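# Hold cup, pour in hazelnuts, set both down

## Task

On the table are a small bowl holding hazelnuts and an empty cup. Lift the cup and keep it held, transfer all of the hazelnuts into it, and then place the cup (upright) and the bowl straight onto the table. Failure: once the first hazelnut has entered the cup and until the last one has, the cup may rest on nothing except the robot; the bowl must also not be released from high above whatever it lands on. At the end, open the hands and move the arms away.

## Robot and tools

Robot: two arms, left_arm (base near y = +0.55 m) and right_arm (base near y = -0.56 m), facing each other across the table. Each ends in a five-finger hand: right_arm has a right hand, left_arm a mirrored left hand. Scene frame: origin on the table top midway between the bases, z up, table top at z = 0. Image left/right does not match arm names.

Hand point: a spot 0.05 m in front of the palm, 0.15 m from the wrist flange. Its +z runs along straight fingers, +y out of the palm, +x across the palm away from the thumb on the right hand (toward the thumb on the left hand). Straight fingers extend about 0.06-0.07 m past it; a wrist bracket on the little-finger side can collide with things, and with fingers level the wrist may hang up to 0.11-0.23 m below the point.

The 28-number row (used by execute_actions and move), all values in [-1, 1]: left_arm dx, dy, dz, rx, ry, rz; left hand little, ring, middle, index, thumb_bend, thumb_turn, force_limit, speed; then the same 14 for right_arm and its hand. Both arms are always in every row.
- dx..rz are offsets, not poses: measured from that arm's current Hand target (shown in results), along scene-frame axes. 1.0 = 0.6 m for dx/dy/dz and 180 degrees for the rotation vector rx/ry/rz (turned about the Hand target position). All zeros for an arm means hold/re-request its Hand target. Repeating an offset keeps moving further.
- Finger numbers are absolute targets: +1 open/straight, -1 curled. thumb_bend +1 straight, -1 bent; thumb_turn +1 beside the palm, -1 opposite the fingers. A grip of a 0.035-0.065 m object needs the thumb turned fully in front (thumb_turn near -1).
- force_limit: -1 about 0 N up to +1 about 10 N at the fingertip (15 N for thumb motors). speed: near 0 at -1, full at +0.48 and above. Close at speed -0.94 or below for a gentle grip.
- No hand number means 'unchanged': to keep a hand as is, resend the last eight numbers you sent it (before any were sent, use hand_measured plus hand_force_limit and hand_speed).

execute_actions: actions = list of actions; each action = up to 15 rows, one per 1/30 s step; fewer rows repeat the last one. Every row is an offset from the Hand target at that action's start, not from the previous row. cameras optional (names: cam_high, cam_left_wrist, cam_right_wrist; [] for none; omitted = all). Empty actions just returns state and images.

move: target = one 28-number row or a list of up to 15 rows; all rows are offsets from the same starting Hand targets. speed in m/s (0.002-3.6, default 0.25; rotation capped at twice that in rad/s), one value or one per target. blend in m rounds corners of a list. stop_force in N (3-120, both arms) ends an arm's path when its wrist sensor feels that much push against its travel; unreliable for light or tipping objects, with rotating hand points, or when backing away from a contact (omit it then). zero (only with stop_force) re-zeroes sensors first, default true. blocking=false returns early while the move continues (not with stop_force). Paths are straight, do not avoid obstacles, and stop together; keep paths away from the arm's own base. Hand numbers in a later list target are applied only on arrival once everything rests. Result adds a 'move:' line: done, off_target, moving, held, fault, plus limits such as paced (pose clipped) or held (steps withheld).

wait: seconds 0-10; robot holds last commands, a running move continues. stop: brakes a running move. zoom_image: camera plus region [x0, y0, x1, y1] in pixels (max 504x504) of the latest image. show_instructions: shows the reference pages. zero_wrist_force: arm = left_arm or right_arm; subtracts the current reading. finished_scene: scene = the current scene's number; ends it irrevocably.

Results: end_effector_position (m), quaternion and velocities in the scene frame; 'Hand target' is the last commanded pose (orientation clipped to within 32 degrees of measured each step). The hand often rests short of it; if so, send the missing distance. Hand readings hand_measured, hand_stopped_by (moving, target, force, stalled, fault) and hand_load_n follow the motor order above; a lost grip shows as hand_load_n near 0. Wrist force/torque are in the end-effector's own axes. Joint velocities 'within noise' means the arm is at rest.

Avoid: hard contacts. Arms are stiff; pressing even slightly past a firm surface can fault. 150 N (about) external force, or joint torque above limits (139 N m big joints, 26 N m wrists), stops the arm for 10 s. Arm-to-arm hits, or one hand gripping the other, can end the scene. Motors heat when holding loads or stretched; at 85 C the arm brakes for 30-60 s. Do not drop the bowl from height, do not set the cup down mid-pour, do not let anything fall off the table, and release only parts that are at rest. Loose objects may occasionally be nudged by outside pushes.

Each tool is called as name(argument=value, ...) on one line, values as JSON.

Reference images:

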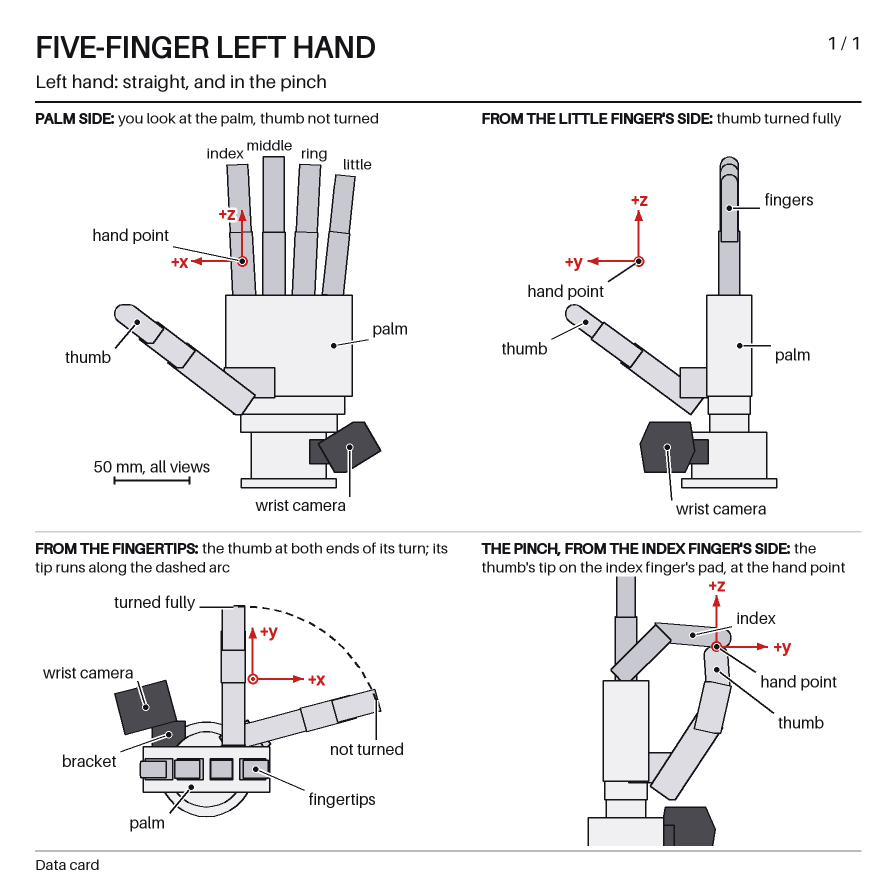

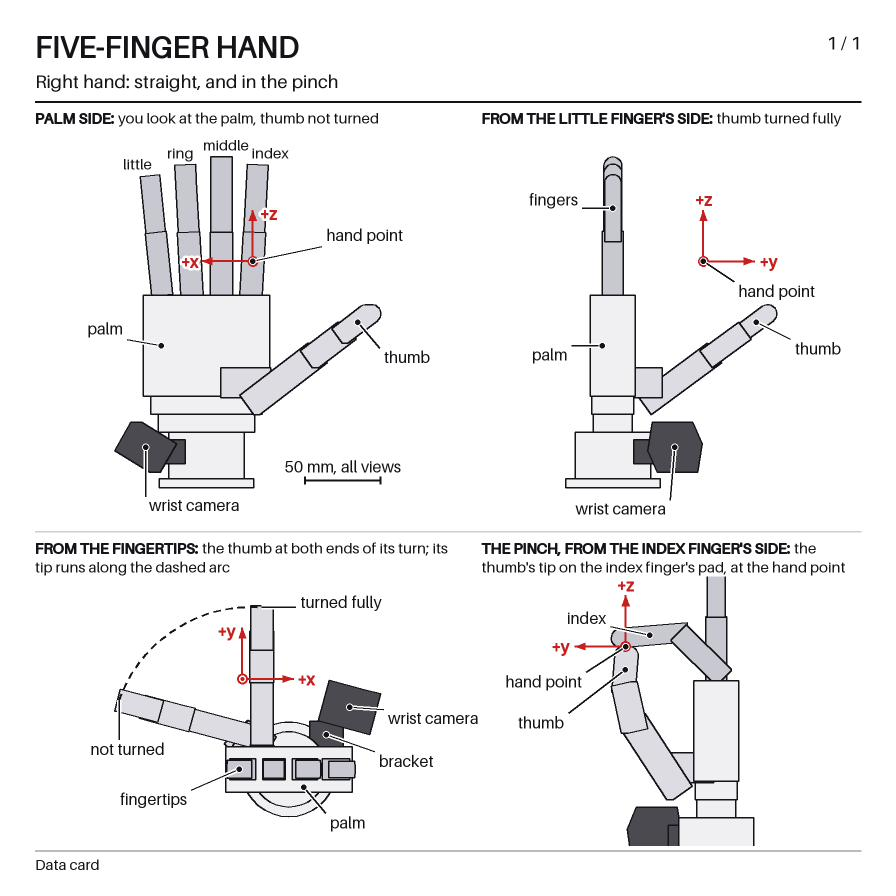

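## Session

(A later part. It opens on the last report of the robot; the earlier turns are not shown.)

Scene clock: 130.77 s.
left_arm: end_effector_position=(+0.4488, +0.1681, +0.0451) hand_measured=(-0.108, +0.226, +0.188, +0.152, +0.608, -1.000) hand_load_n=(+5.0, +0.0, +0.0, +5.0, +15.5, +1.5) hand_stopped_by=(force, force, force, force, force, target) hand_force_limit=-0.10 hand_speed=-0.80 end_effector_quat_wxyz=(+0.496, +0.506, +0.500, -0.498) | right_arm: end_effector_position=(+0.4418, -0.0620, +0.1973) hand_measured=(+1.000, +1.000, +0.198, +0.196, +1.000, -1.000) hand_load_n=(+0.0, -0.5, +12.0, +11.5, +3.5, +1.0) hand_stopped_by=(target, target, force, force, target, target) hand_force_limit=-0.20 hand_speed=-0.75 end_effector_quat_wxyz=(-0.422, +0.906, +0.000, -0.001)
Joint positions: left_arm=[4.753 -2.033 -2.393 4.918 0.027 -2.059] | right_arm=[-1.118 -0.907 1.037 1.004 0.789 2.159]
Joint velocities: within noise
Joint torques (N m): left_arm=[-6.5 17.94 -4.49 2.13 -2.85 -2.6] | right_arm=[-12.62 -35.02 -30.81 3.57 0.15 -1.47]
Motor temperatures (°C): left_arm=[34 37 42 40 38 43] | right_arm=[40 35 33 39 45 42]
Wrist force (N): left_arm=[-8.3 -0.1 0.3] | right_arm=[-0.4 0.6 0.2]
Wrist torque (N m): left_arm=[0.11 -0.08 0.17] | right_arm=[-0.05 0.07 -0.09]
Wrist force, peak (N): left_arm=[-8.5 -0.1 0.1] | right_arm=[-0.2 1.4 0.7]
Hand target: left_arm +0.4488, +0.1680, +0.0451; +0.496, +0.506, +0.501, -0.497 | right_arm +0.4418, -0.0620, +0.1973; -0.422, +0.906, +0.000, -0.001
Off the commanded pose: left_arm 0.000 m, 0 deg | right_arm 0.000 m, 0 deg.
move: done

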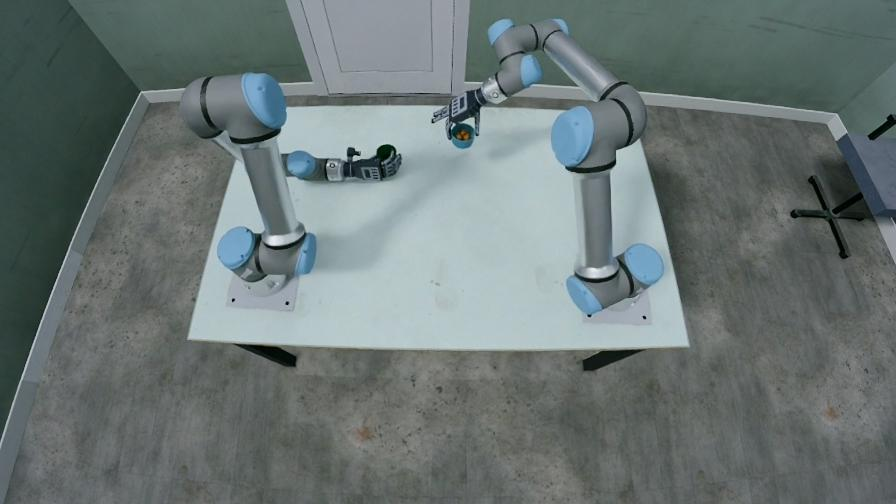

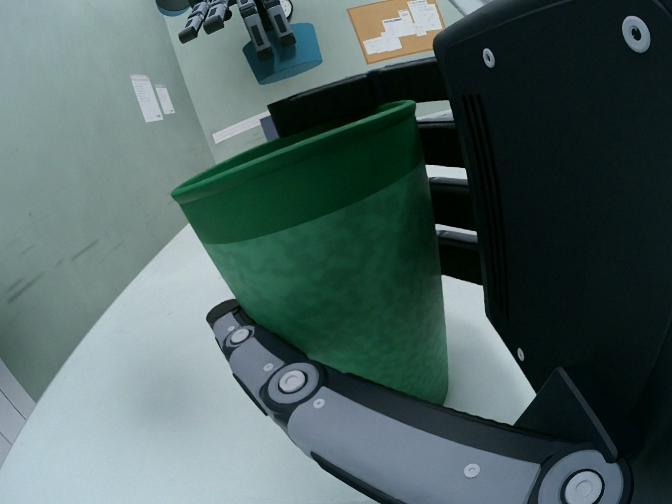

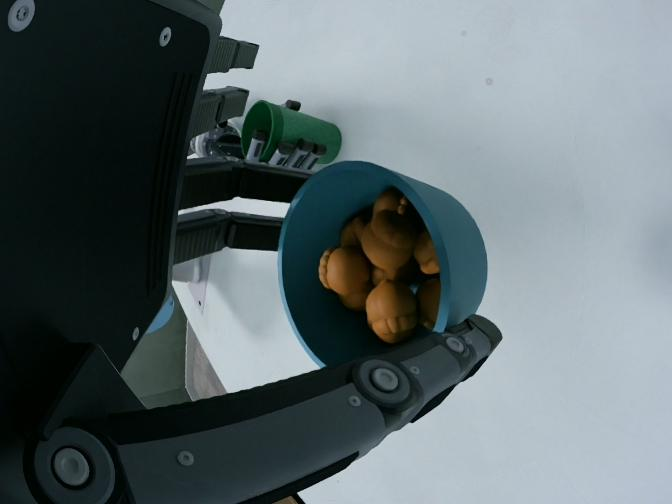

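move(target=[0,0,0.1,0,0,-0.125,1,-1,-1,-1,-1,-1,-0.1,-0.8,0,0,0,0,0,0,1,1,-1,-1,1,-1,-0.2,-0.75], speed=0.12)

zoom_image(camera="cam_high", region=[310, 90, 490, 210])

Scene clock: 138.40 s.
left_arm: end_effector_position=(+0.4488, +0.1680, +0.1051) hand_measured=(+1.000, +0.226, +0.190, +0.152, +0.608, -1.000) hand_load_n=(+0.0, +1.0, +2.5, +8.5, +12.5, +0.0) hand_stopped_by=(target, force, force, force, force, target) hand_force_limit=-0.10 hand_speed=-0.80 end_effector_quat_wxyz=(+0.389, +0.594, +0.392, -0.584) | right_arm: end_effector_position=(+0.4418, -0.0620, +0.1973) hand_measured=(+1.000, +1.000, +0.198, +0.196, +1.000, -1.000) hand_load_n=(+0.0, -0.5, +12.0, +11.0, +3.5, +1.0) hand_stopped_by=(target, target, force, force, target, target) hand_force_limit=-0.20 hand_speed=-0.75 end_effector_quat_wxyz=(-0.422, +0.906, +0.000, -0.001)
Joint positions: left_arm=[4.757 -2.043 -1.978 4.055 0.42 -1.598] | right_arm=[-1.118 -0.907 1.037 1.004 0.789 2.159]
Joint velocities: within noise
Joint torques (N m): left_arm=[-7.05 28.24 20.35 -1.86 2.81 2.33] | right_arm=[-12.11 -35.23 -27.38 3.17 0.1 -1.47]
Motor temperatures (°C): left_arm=[34 37 42 40 38 43] | right_arm=[40 35 33 39 45 42]
Wrist force (N): left_arm=[0.2 2.2 0.9] | right_arm=[-0.3 0.7 0.2]
Wrist torque (N m): left_arm=[0.16 -0.25 0.16] | right_arm=[-0.03 0.06 -0.08]
Wrist force, peak (N): left_arm=[-8.6 0.0 0.3] | right_arm=[-0.4 1.1 0.2]
Hand target: left_arm +0.4488, +0.1680, +0.1051; +0.389, +0.594, +0.392, -0.584 | right_arm +0.4418, -0.0620, +0.1973; -0.422, +0.906, +0.000, -0.001
Off the commanded pose: left_arm 0.000 m, 0 deg | right_arm 0.000 m, 0 deg.
move: done

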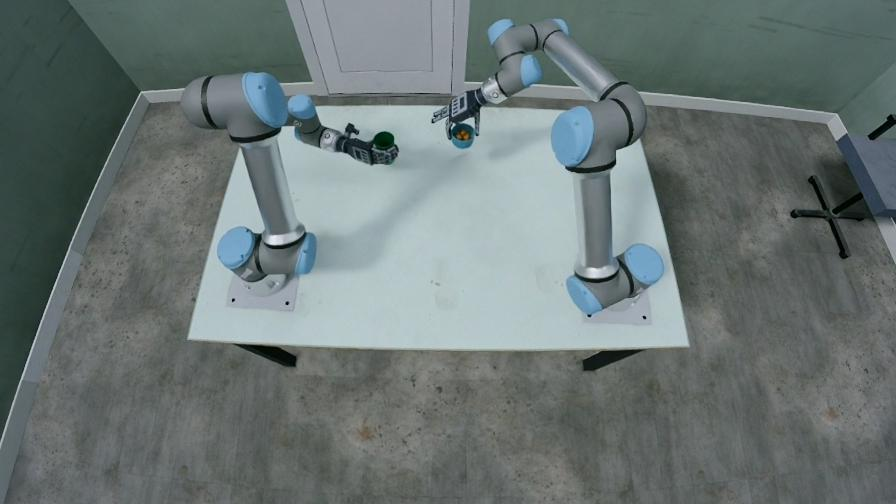

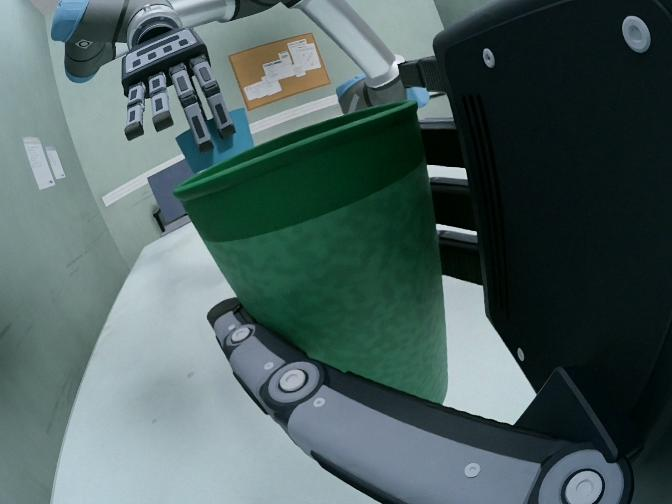

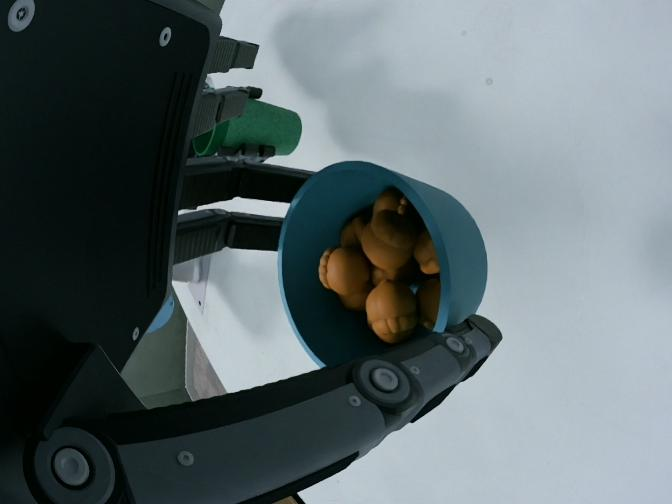

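Scaled by 2.800 from the camera's 896x504 image, which has a finer 1280x720 frame.

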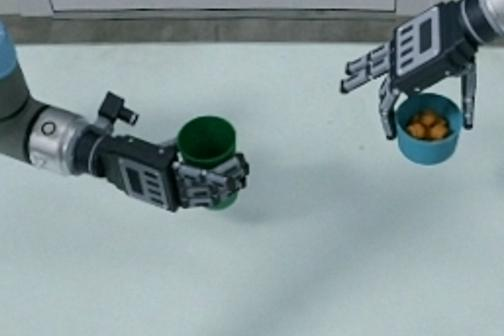

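move(target=[-0.262,-0.285,0,0,0,-0.125,1,-1,-1,-1,-1,-1,-0.1,-0.8,-0.196,0.142,0.13,0,0,0,1,1,-1,-1,1,-1,-0.2,-0.75], speed=0.18)

zoom_image(camera="cam_high", region=[360, 90, 520, 210])

Scene clock: 153.00 s.
left_arm: end_effector_position=(+0.2917, -0.0029, +0.1051) hand_measured=(+1.000, +0.226, +0.190, +0.152, +0.608, -1.000) hand_load_n=(+0.0, +0.5, +2.5, +9.0, +12.5, +0.0) hand_stopped_by=(target, force, force, force, force, target) hand_force_limit=-0.10 hand_speed=-0.80 end_effector_quat_wxyz=(+0.268, +0.659, +0.269, -0.649) | right_arm: end_effector_position=(+0.3242, +0.0231, +0.2753) hand_measured=(+1.000, +1.000, +0.198, +0.196, +1.000, -1.000) hand_load_n=(+0.0, +0.0, +12.0, +11.0, +3.5, +1.0) hand_stopped_by=(target, target, force, force, target, target) hand_force_limit=-0.20 hand_speed=-0.75 end_effector_quat_wxyz=(-0.423, +0.906, +0.000, -0.001)
Joint positions: left_arm=[4.294 -2.114 -1.851 4.005 0.35 -1.605] | right_arm=[-0.875 -1.019 0.978 0.989 0.913 2.438]
Joint velocities: within noise
Joint torques (N m): left_arm=[-7.86 30.11 23.59 -1.87 -2.68 2.38] | right_arm=[7.82 -43.5 -34 3.03 0.64 1.61]
Motor temperatures (°C): left_arm=[34 37 41 40 38 43] | right_arm=[40 35 33 39 45 42]
Wrist force (N): left_arm=[0.3 2.2 0.7] | right_arm=[-0.6 0.8 -0.2]
Wrist torque (N m): left_arm=[0.18 -0.28 0.16] | right_arm=[0.04 0.14 -0.12]
Wrist force, peak (N): left_arm=[-0.1 2.3 1.5] | right_arm=[-1.2 0.3 0.1]
Hand target: left_arm +0.2916, -0.0030, +0.1051; +0.268, +0.659, +0.269, -0.649 | right_arm +0.3242, +0.0232, +0.2753; -0.422, +0.906, +0.000, -0.001
Off the commanded pose: left_arm 0.000 m, 0 deg | right_arm 0.000 m, 0 deg.
move: done

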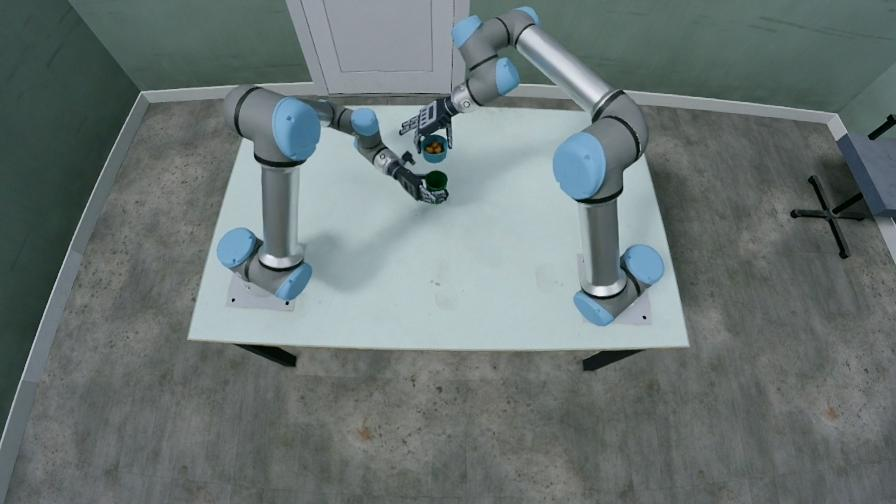

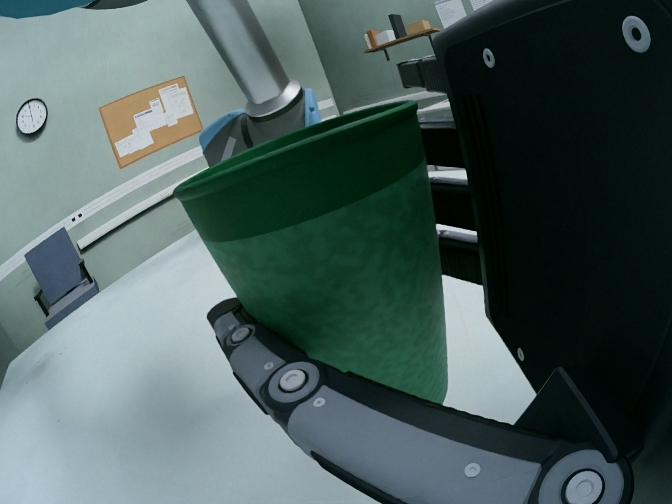

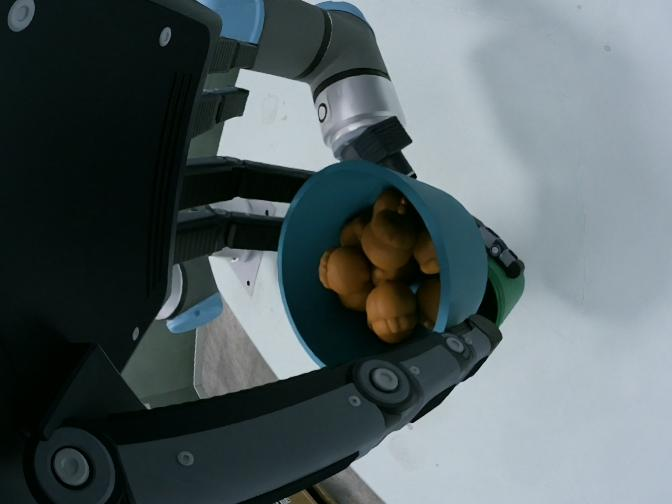

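Scaled by 3.150 from the camera's 896x504 image, which has a finer 1280x720 frame.

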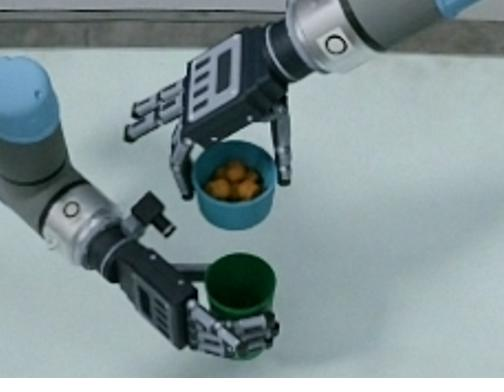

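move(target=[[0,0,0,0,0,0,1,-1,-1,-1,-1,-1,-0.1,-0.8,0.0255,0,-0.055,0,-0.222,0,1,1,-1,-1,1,-1,-0.2,-0.75],[0,0,0,0,0,0,1,-1,-1,-1,-1,-1,-0.1,-0.8,0.0025,0,-0.033,0,-0.4167,0,1,1,-1,-1,1,-1,-0.2,-0.75],[0,0,0,0,0,0,1,-1,-1,-1,-1,-1,-0.1,-0.8,-0.0197,0,-0.02,0,-0.528,0,1,1,-1,-1,1,-1,-0.2,-0.75]], speed=[0.22,0.2,0.14])

zoom_image(camera="cam_high", region=[360, 90, 520, 210])

Scene clock: 166.77 s.
left_arm: end_effector_position=(+0.2916, -0.0030, +0.1051) hand_measured=(+1.000, +0.226, +0.190, +0.152, +0.608, -1.000) hand_load_n=(+0.0, +0.5, +2.5, +8.5, +12.0, +0.5) hand_stopped_by=(target, force, force, force, force, target) hand_force_limit=-0.10 hand_speed=-0.80 end_effector_quat_wxyz=(+0.268, +0.659, +0.269, -0.649) | right_arm: end_effector_position=(+0.3124, +0.0232, +0.2633) hand_measured=(+1.000, +1.000, +0.198, +0.196, +1.000, -1.000) hand_load_n=(+0.0, +0.0, +12.0, +11.0, +3.5, +1.5) hand_stopped_by=(target, target, force, force, target, target) hand_force_limit=-0.20 hand_speed=-0.75 end_effector_quat_wxyz=(-0.286, +0.613, +0.311, +0.668)
Joint positions: left_arm=[4.294 -2.114 -1.851 4.005 0.35 -1.605] | right_arm=[-0.475 -1.387 1.936 -0.605 1.744 1.495]
Joint velocities: within noise
Joint torques (N m): left_arm=[-6.25 32.24 21.65 -1.52 -2.04 2.25] | right_arm=[9.47 -15.21 -10.1 -2.59 -1.32 -1.39]
Motor temperatures (°C): left_arm=[34 37 41 40 38 43] | right_arm=[40 35 33 39 45 42]
Wrist force (N): left_arm=[0.7 2.4 0.6] | right_arm=[-1.3 0.1 -0.7]
Wrist torque (N m): left_arm=[0.20 -0.29 0.16] | right_arm=[0.09 0.06 -0.14]
Wrist force, peak (N): left_arm=[0.2 2.6 0.7] | right_arm=[-1.9 0.5 -1.0]
Hand target: left_arm +0.2916, -0.0030, +0.1051; +0.268, +0.659, +0.269, -0.649 | right_arm +0.3124, +0.0232, +0.2633; -0.286, +0.613, +0.311, +0.668
Off the commanded pose: left_arm 0.000 m, 0 deg | right_arm 0.000 m, 0 deg.
move: done

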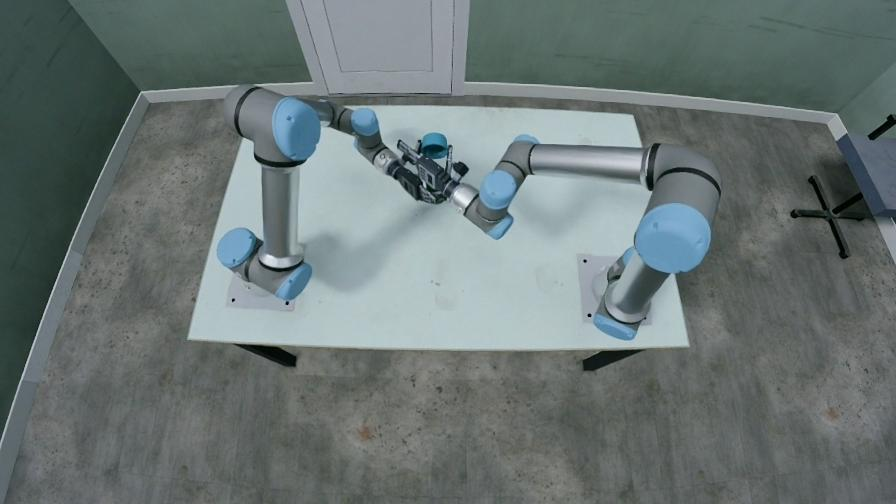

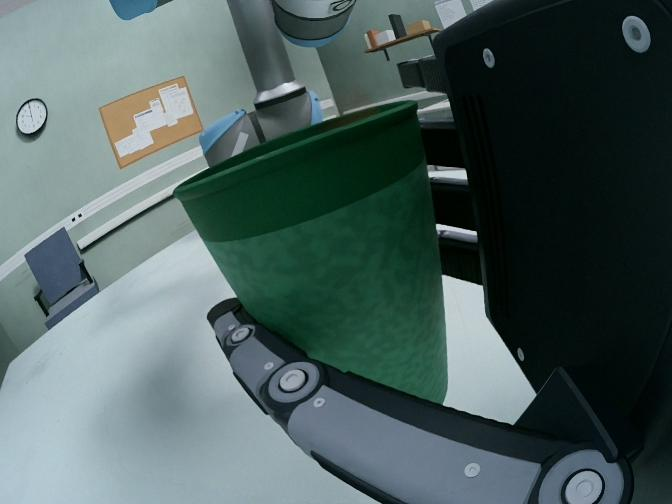

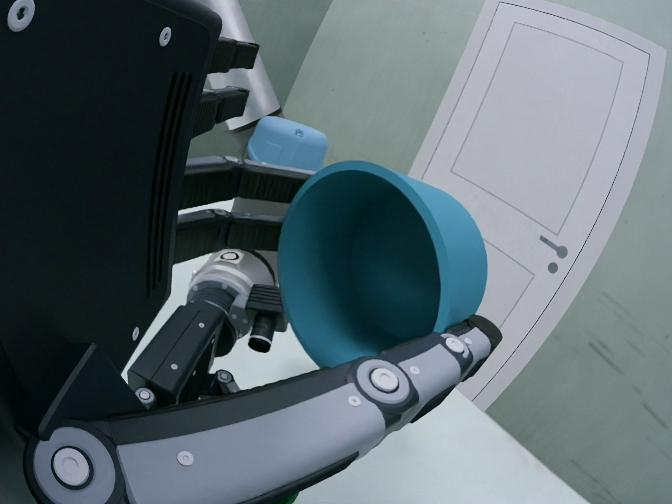

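Scaled by 3.150 from the camera's 896x504 image, which has a finer 1280x720 frame.

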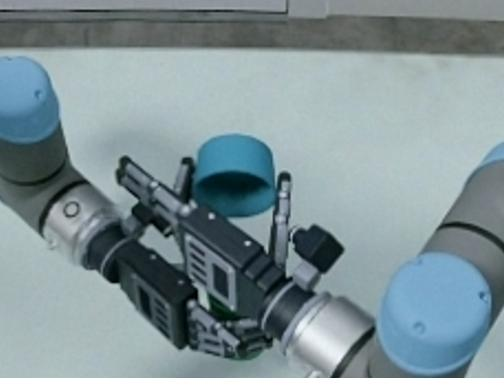

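move(target=[[0,0,0,0,0,0,1,-1,-1,-1,-1,-1,-0.1,-0.8,0.05,-0.05,0.1,0,0.11,0,1,1,-1,-1,1,-1,-0.2,-0.75],[0,0,0,0,0,0,1,-1,-1,-1,-1,-1,-0.1,-0.8,0.15,-0.25,0,0,0.527,0,1,1,-1,-1,1,-1,-0.2,-0.75]], speed=0.4)

zoom_image(camera="cam_high", region=[330, 90, 560, 345])

zoom_image(camera="cam_high", region=[410, 160, 460, 210])

Scene clock: 173.80 s.
left_arm: end_effector_position=(+0.2916, -0.0030, +0.1051) hand_measured=(+1.000, +0.226, +0.190, +0.152, +0.608, -1.000) hand_load_n=(+0.0, +0.5, +2.5, +8.5, +12.5, +0.5) hand_stopped_by=(target, force, force, force, force, target) hand_force_limit=-0.10 hand_speed=-0.80 end_effector_quat_wxyz=(+0.268, +0.659, +0.269, -0.649) | right_arm: end_effector_position=(+0.4023, -0.1268, +0.2633) hand_measured=(+1.000, +1.000, +0.198, +0.196, +1.000, -1.000) hand_load_n=(+0.0, +0.0, +12.0, +11.0, +3.5, +1.0) hand_stopped_by=(target, target, force, force, target, target) hand_force_limit=-0.20 hand_speed=-0.75 end_effector_quat_wxyz=(-0.423, +0.906, +0.000, +0.001)
Joint positions: left_arm=[4.294 -2.114 -1.851 4.005 0.35 -1.605] | right_arm=[-1.207 -1.104 1.199 1.12 0.756 2.042]
Joint velocities: within noise
Joint torques (N m): left_arm=[-0.7 39.46 20.22 0.3 -1.44 0.6] | right_arm=[-13.46 -26.96 -31.49 3.56 -2.36 -1.63]
Motor temperatures (°C): left_arm=[34 37 41 40 38 43] | right_arm=[40 35 33 39 45 42]
Wrist force (N): left_arm=[0.5 2.2 0.7] | right_arm=[-0.2 0.7 -0.1]
Wrist torque (N m): left_arm=[0.18 -0.27 0.16] | right_arm=[0.01 0.07 -0.09]
Wrist force, peak (N): left_arm=[0.7 2.4 0.7] | right_arm=[-2.3 -0.2 -1.1]
Hand target: left_arm +0.2916, -0.0030, +0.1051; +0.268, +0.659, +0.269, -0.649 | right_arm +0.4024, -0.1268, +0.2633; -0.422, +0.906, +0.000, +0.001
Off the commanded pose: left_arm 0.000 m, 0 deg | right_arm 0.000 m, 0 deg.
move: done

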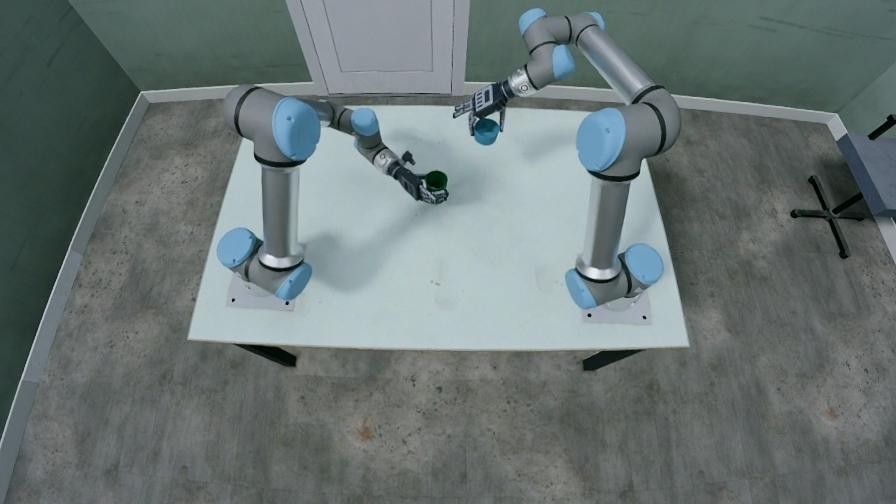

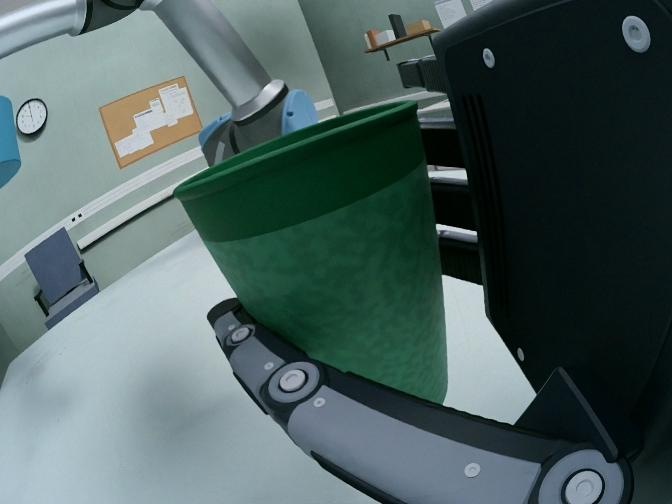

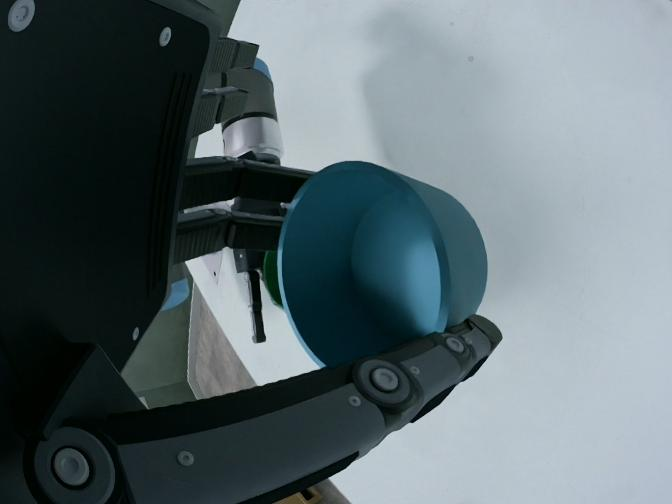

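Scaled by 1.976 from the camera's 896x504 image, which has a finer 1280x720 frame.

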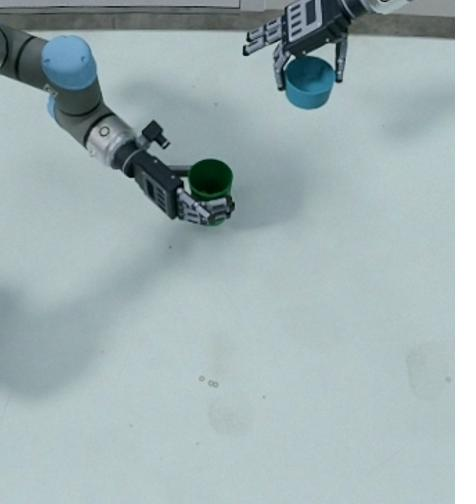

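Scaled by 10.080 from the camera's 896x504 image, which has a finer 1280x720 frame.

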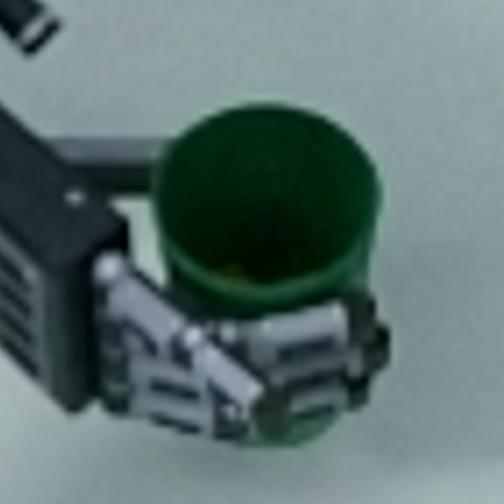

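move(target=[0,0,-0.08,0,0,0,1,-1,-1,-1,-1,-1,-0.1,-0.8,0,0,-0.343,0,0,0,1,1,-1,-1,1,-1,-0.2,-0.75], cameras=[])

move(target=[0,0,-0.03,0,0,0,1,-1,-1,-1,-1,-1,-0.1,-0.8,0,0,-0.035,0,0,0,1,1,-1,-1,1,-1,-0.2,-0.75], stop_force=3, speed=0.015)

zoom_image(camera="cam_high", region=[380, 100, 540, 220])

Scene clock: 181.13 s.
left_arm: end_effector_position=(+0.2916, -0.0030, +0.0572) hand_measured=(+1.000, +0.226, +0.190, +0.152, +0.608, -1.000) hand_load_n=(+0.0, +0.5, +2.0, +8.5, +12.0, +0.0) hand_stopped_by=(target, force, force, force, force, target) hand_force_limit=-0.10 hand_speed=-0.80 end_effector_quat_wxyz=(+0.268, +0.659, +0.269, -0.649) | right_arm: end_effector_position=(+0.4023, -0.1268, +0.0576) hand_measured=(+1.000, +1.000, +0.198, +0.196, +1.000, -1.000) hand_load_n=(+0.0, +0.0, +12.0, +11.0, +3.5, +1.0) hand_stopped_by=(target, target, force, force, target, target) hand_force_limit=-0.20 hand_speed=-0.75 end_effector_quat_wxyz=(-0.422, +0.906, +0.000, +0.001)
Joint positions: left_arm=[4.294 -2.204 -1.866 4.111 0.35 -1.605] | right_arm=[-1.207 -0.945 1.503 0.657 0.756 2.041]
Joint velocities: within noise
Joint torques (N m): left_arm=[-5.23 33.42 0.69 1.2 -2.23 -1.89] | right_arm=[8.94 -29.34 -5.46 1.21 0.13 1.87]
Motor temperatures (°C): left_arm=[34 37 41 40 38 43] | right_arm=[40 35 33 39 45 42]
Wrist force (N): left_arm=[0.7 2.4 0.8] | right_arm=[-0.4 0.5 0.0]
Wrist torque (N m): left_arm=[0.20 -0.28 0.16] | right_arm=[-0.01 0.11 -0.13]
Wrist force, peak (N): left_arm=[0.7 2.5 0.6] | right_arm=[-0.3 1.8 0.4]
Hand target: left_arm +0.2916, -0.0030, +0.0571; +0.268, +0.659, +0.269, -0.649 | right_arm +0.4024, -0.1268, +0.0575; -0.422, +0.906, +0.000, +0.001
Off the commanded pose: left_arm 0.000 m, 0 deg | right_arm 0.000 m, 0 deg.
move: done
No camera images: "cameras" was empty.

Scene clock: 183.57 s.
left_arm: end_effector_position=(+0.2916, -0.0030, +0.0450) hand_measured=(+1.000, +0.226, +0.190, +0.152, +0.608, -1.000) hand_load_n=(+0.0, +1.0, +2.5, +8.5, +12.0, -0.5) hand_stopped_by=(target, force, force, force, force, target) hand_force_limit=-0.10 hand_speed=-0.80 end_effector_quat_wxyz=(+0.268, +0.659, +0.269, -0.649) | right_arm: end_effector_position=(+0.4023, -0.1268, +0.0409) hand_measured=(+1.000, +1.000, +0.198, +0.196, +1.000, -1.000) hand_load_n=(+0.0, +0.0, +12.5, +11.0, +3.5, +1.0) hand_stopped_by=(target, target, force, force, target, target) hand_force_limit=-0.20 hand_speed=-0.75 end_effector_quat_wxyz=(-0.422, +0.906, +0.000, +0.001)
Joint positions: left_arm=[4.294 -2.229 -1.868 4.137 0.35 -1.604] | right_arm=[-1.207 -0.924 1.516 0.623 0.756 2.041]
Joint velocities: within noise
Joint torques (N m): left_arm=[-5.69 44.64 11.8 -1.78 -2.24 -1.56] | right_arm=[8.52 -57.06 -27.2 3.74 0.13 0.42]
Motor temperatures (°C): left_arm=[34 37 41 40 38 43] | right_arm=[40 35 33 39 45 42]
Wrist force (N): left_arm=[-1.3 2.3 0.5] | right_arm=[-0.2 0.7 -0.2]
Wrist torque (N m): left_arm=[0.21 -0.24 0.16] | right_arm=[0.01 0.07 -0.11]
Wrist force, peak (N): left_arm=[-13.2 1.6 1.6] | right_arm=[-0.3 -10.3 -11.4]
Hand target: left_arm +0.2916, -0.0030, +0.0450; +0.268, +0.659, +0.269, -0.649 (not the last commanded pose) | right_arm +0.4023, -0.1268, +0.0409; -0.422, +0.906, +0.000, +0.001 (not the last commanded pose)
Off the commanded pose: left_arm 0.006 m, 0 deg | right_arm 0.004 m, 0 deg.
move: contact (left_arm, right_arm)

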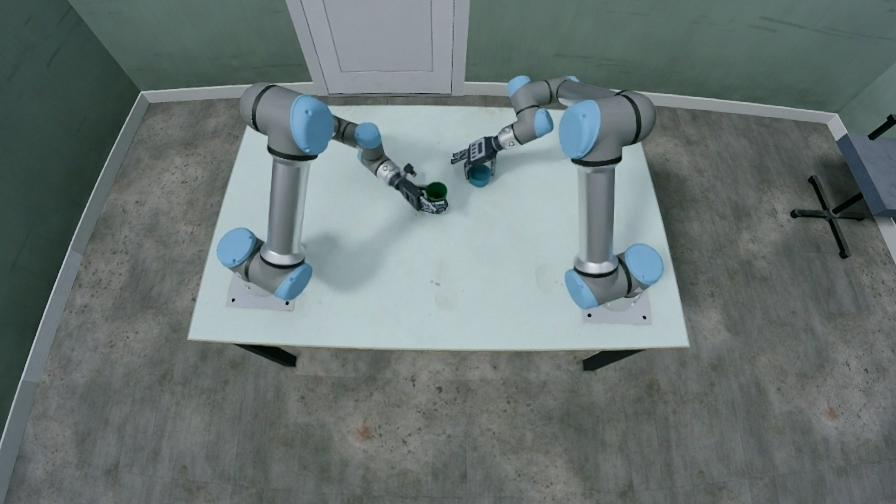

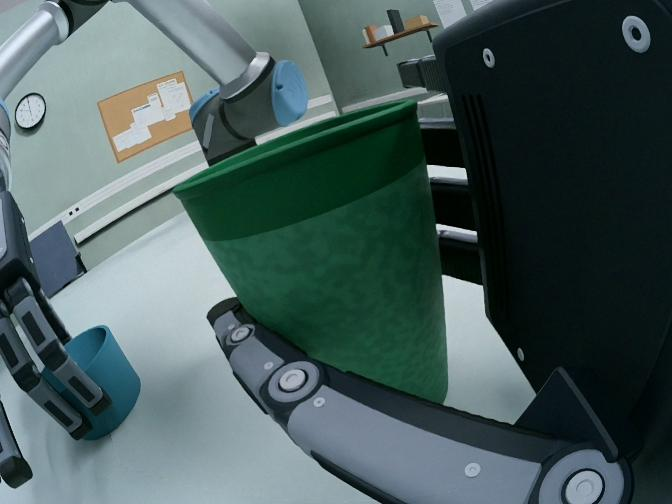

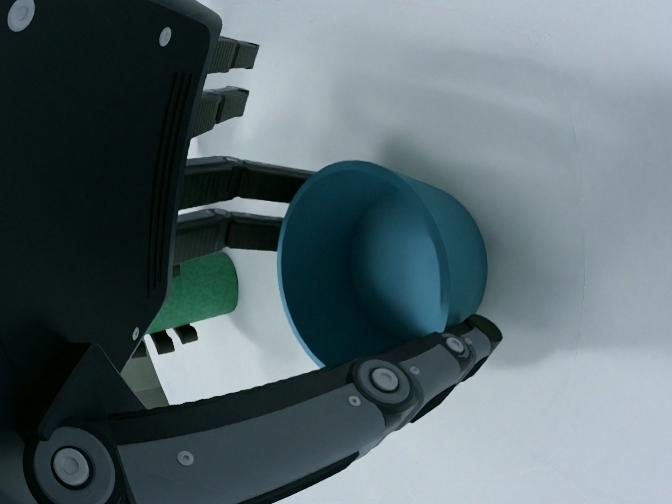

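Scaled by 3.150 from the camera's 896x504 image, which has a finer 1280x720 frame.

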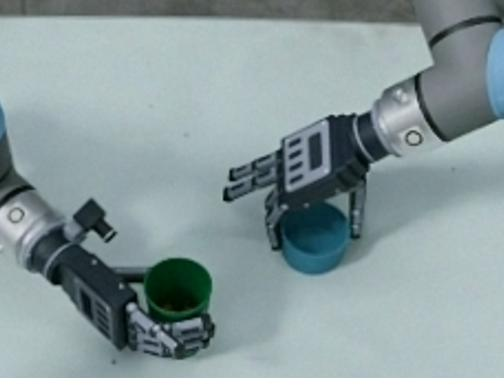

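Release and retreat.

move(target=[0,0,0,0,0,0,1,1,1,1,1,-1,-0.1,-0.6,0,0,0,0,0,0,1,1,1,1,1,-1,-0.2,-0.6], cameras=[])

move(target=[[-0.006,0.006,0,0,0,0,1,1,1,1,1,-1,-0.1,-0.6,0,-0.014,0,0,0,0,1,1,1,1,1,-1,-0.2,-0.6],[0.2,0.212,0,0,0,0,1,1,1,1,1,-1,-0.1,-0.6,0,-0.014,0.25,0,0,0,1,1,1,1,1,-1,-0.2,-0.6]], speed=0.15)

zoom_image(camera="cam_high", region=[380, 100, 540, 220])

Scene clock: 188.07 s.
left_arm: end_effector_position=(+0.2916, -0.0030, +0.0450) hand_measured=(+1.000, +1.000, +1.000, +1.000, +1.000, -1.000) hand_load_n=(+0.0, +0.0, +0.0, +0.0, +0.0, +0.5) hand_stopped_by=(target, target, target, target, target, target) hand_force_limit=-0.10 hand_speed=-0.60 end_effector_quat_wxyz=(+0.268, +0.659, +0.269, -0.649) | right_arm: end_effector_position=(+0.4023, -0.1268, +0.0409) hand_measured=(+1.000, +1.000, +1.000, +1.000, +1.000, -1.000) hand_load_n=(+0.0, +0.0, +0.0, +0.0, +0.0, +0.0) hand_stopped_by=(target, target, target, target, target, target) hand_force_limit=-0.20 hand_speed=-0.60 end_effector_quat_wxyz=(-0.422, +0.906, +0.000, +0.001)
Joint positions: left_arm=[4.294 -2.229 -1.868 4.137 0.35 -1.604] | right_arm=[-1.207 -0.924 1.516 0.623 0.756 2.041]
Joint velocities: within noise
Joint torques (N m): left_arm=[-5.74 44.72 19.31 -1.49 -2.15 -1.49] | right_arm=[8.5 -56.22 -22.11 3.16 -0.11 0.45]
Motor temperatures (°C): left_arm=[34 37 41 40 38 43] | right_arm=[40 35 33 39 45 42]
Wrist force (N): left_arm=[-0.4 2.2 0.7] | right_arm=[-0.1 0.3 -0.5]
Wrist torque (N m): left_arm=[0.17 -0.23 0.16] | right_arm=[0.02 0.07 -0.10]
Wrist force, peak (N): left_arm=[-1.6 2.7 0.8] | right_arm=[-0.5 1.0 -0.2]
Hand target: left_arm +0.2916, -0.0030, +0.0450; +0.268, +0.659, +0.269, -0.649 | right_arm +0.4023, -0.1268, +0.0409; -0.422, +0.906, +0.000, +0.001
Off the commanded pose: left_arm 0.000 m, 0 deg | right_arm 0.000 m, 0 deg.
move: done
No camera images: "cameras" was empty.

Scene clock: 189.97 s.
left_arm: end_effector_position=(+0.4115, +0.1241, +0.0450) hand_measured=(+1.000, +1.000, +1.000, +1.000, +1.000, -1.000) hand_load_n=(+0.0, +0.0, +0.0, +0.0, +0.0, +0.0) hand_stopped_by=(target, target, target, target, target, target) hand_force_limit=-0.10 hand_speed=-0.60 end_effector_quat_wxyz=(+0.268, +0.659, +0.269, -0.649) | right_arm: end_effector_position=(+0.4023, -0.1352, +0.1908) hand_measured=(+1.000, +1.000, +1.000, +1.000, +1.000, -1.000) hand_load_n=(+0.0, +0.0, +0.0, +0.0, +0.0, +0.0) hand_stopped_by=(target, target, target, target, target, target) hand_force_limit=-0.20 hand_speed=-0.60 end_effector_quat_wxyz=(-0.423, +0.906, +0.000, +0.001)
Joint positions: left_arm=[4.601 -2.287 -1.742 4.052 0.657 -1.585] | right_arm=[-1.224 -1.081 1.356 0.956 0.75 2.019]
Joint velocities: within noise
Joint torques (N m): left_arm=[7.59 35.01 20.62 -2.64 2.7 2.43] | right_arm=[-13.36 -54.02 -31.97 4.06 0.04 -1.41]
Motor temperatures (°C): left_arm=[34 37 41 40 38 43] | right_arm=[40 35 33 39 45 42]
Wrist force (N): left_arm=[-0.3 2.2 0.1] | right_arm=[-0.2 0.4 -0.2]
Wrist torque (N m): left_arm=[0.21 -0.29 0.16] | right_arm=[0.02 0.05 -0.09]
Wrist force, peak (N): left_arm=[-0.4 2.7 0.3] | right_arm=[-0.2 1.1 -0.1]
Hand target: left_arm +0.4116, +0.1242, +0.0450; +0.268, +0.659, +0.269, -0.649 | right_arm +0.4023, -0.1352, +0.1909; -0.422, +0.906, +0.000, +0.001
Off the commanded pose: left_arm 0.000 m, 0 deg | right_arm 0.000 m, 0 deg.
move: done

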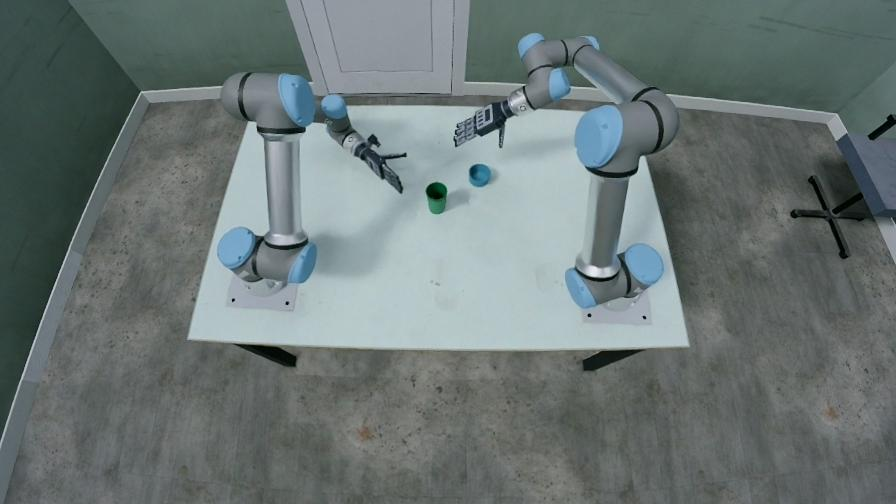

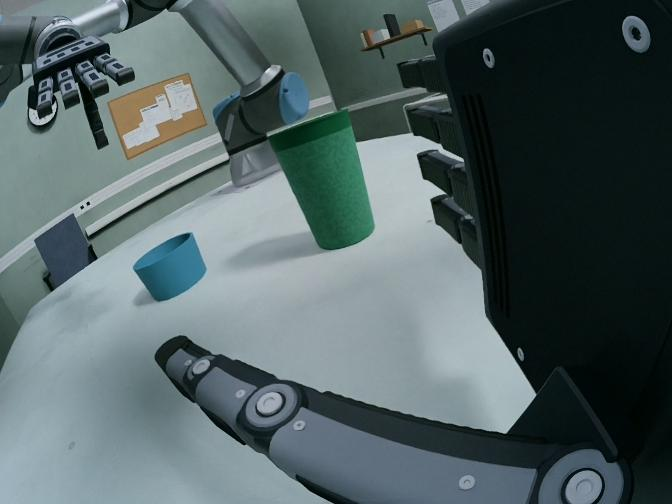

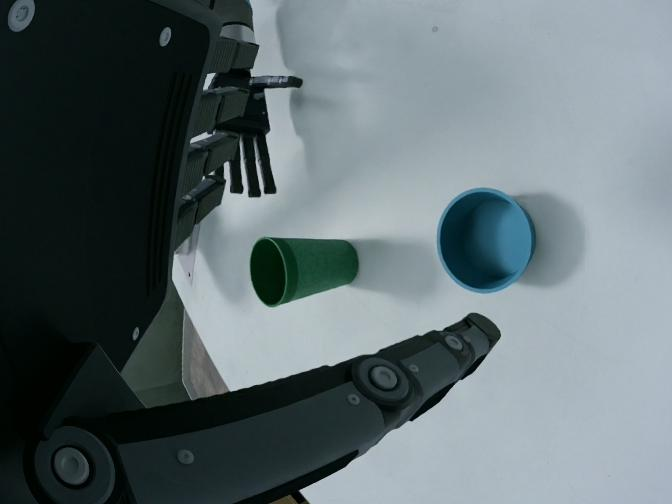

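Scaled by 3.150 from the camera's 896x504 image, which has a finer 1280x720 frame.

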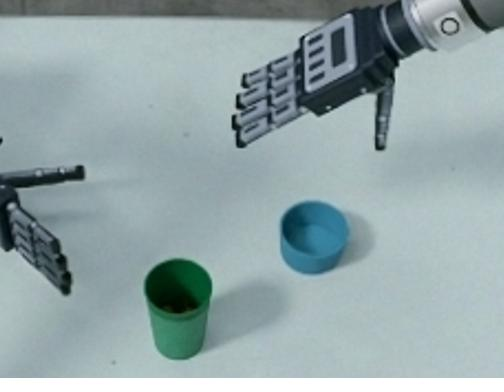

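finished_scene(scene=2)

The scene is finished: the task was done.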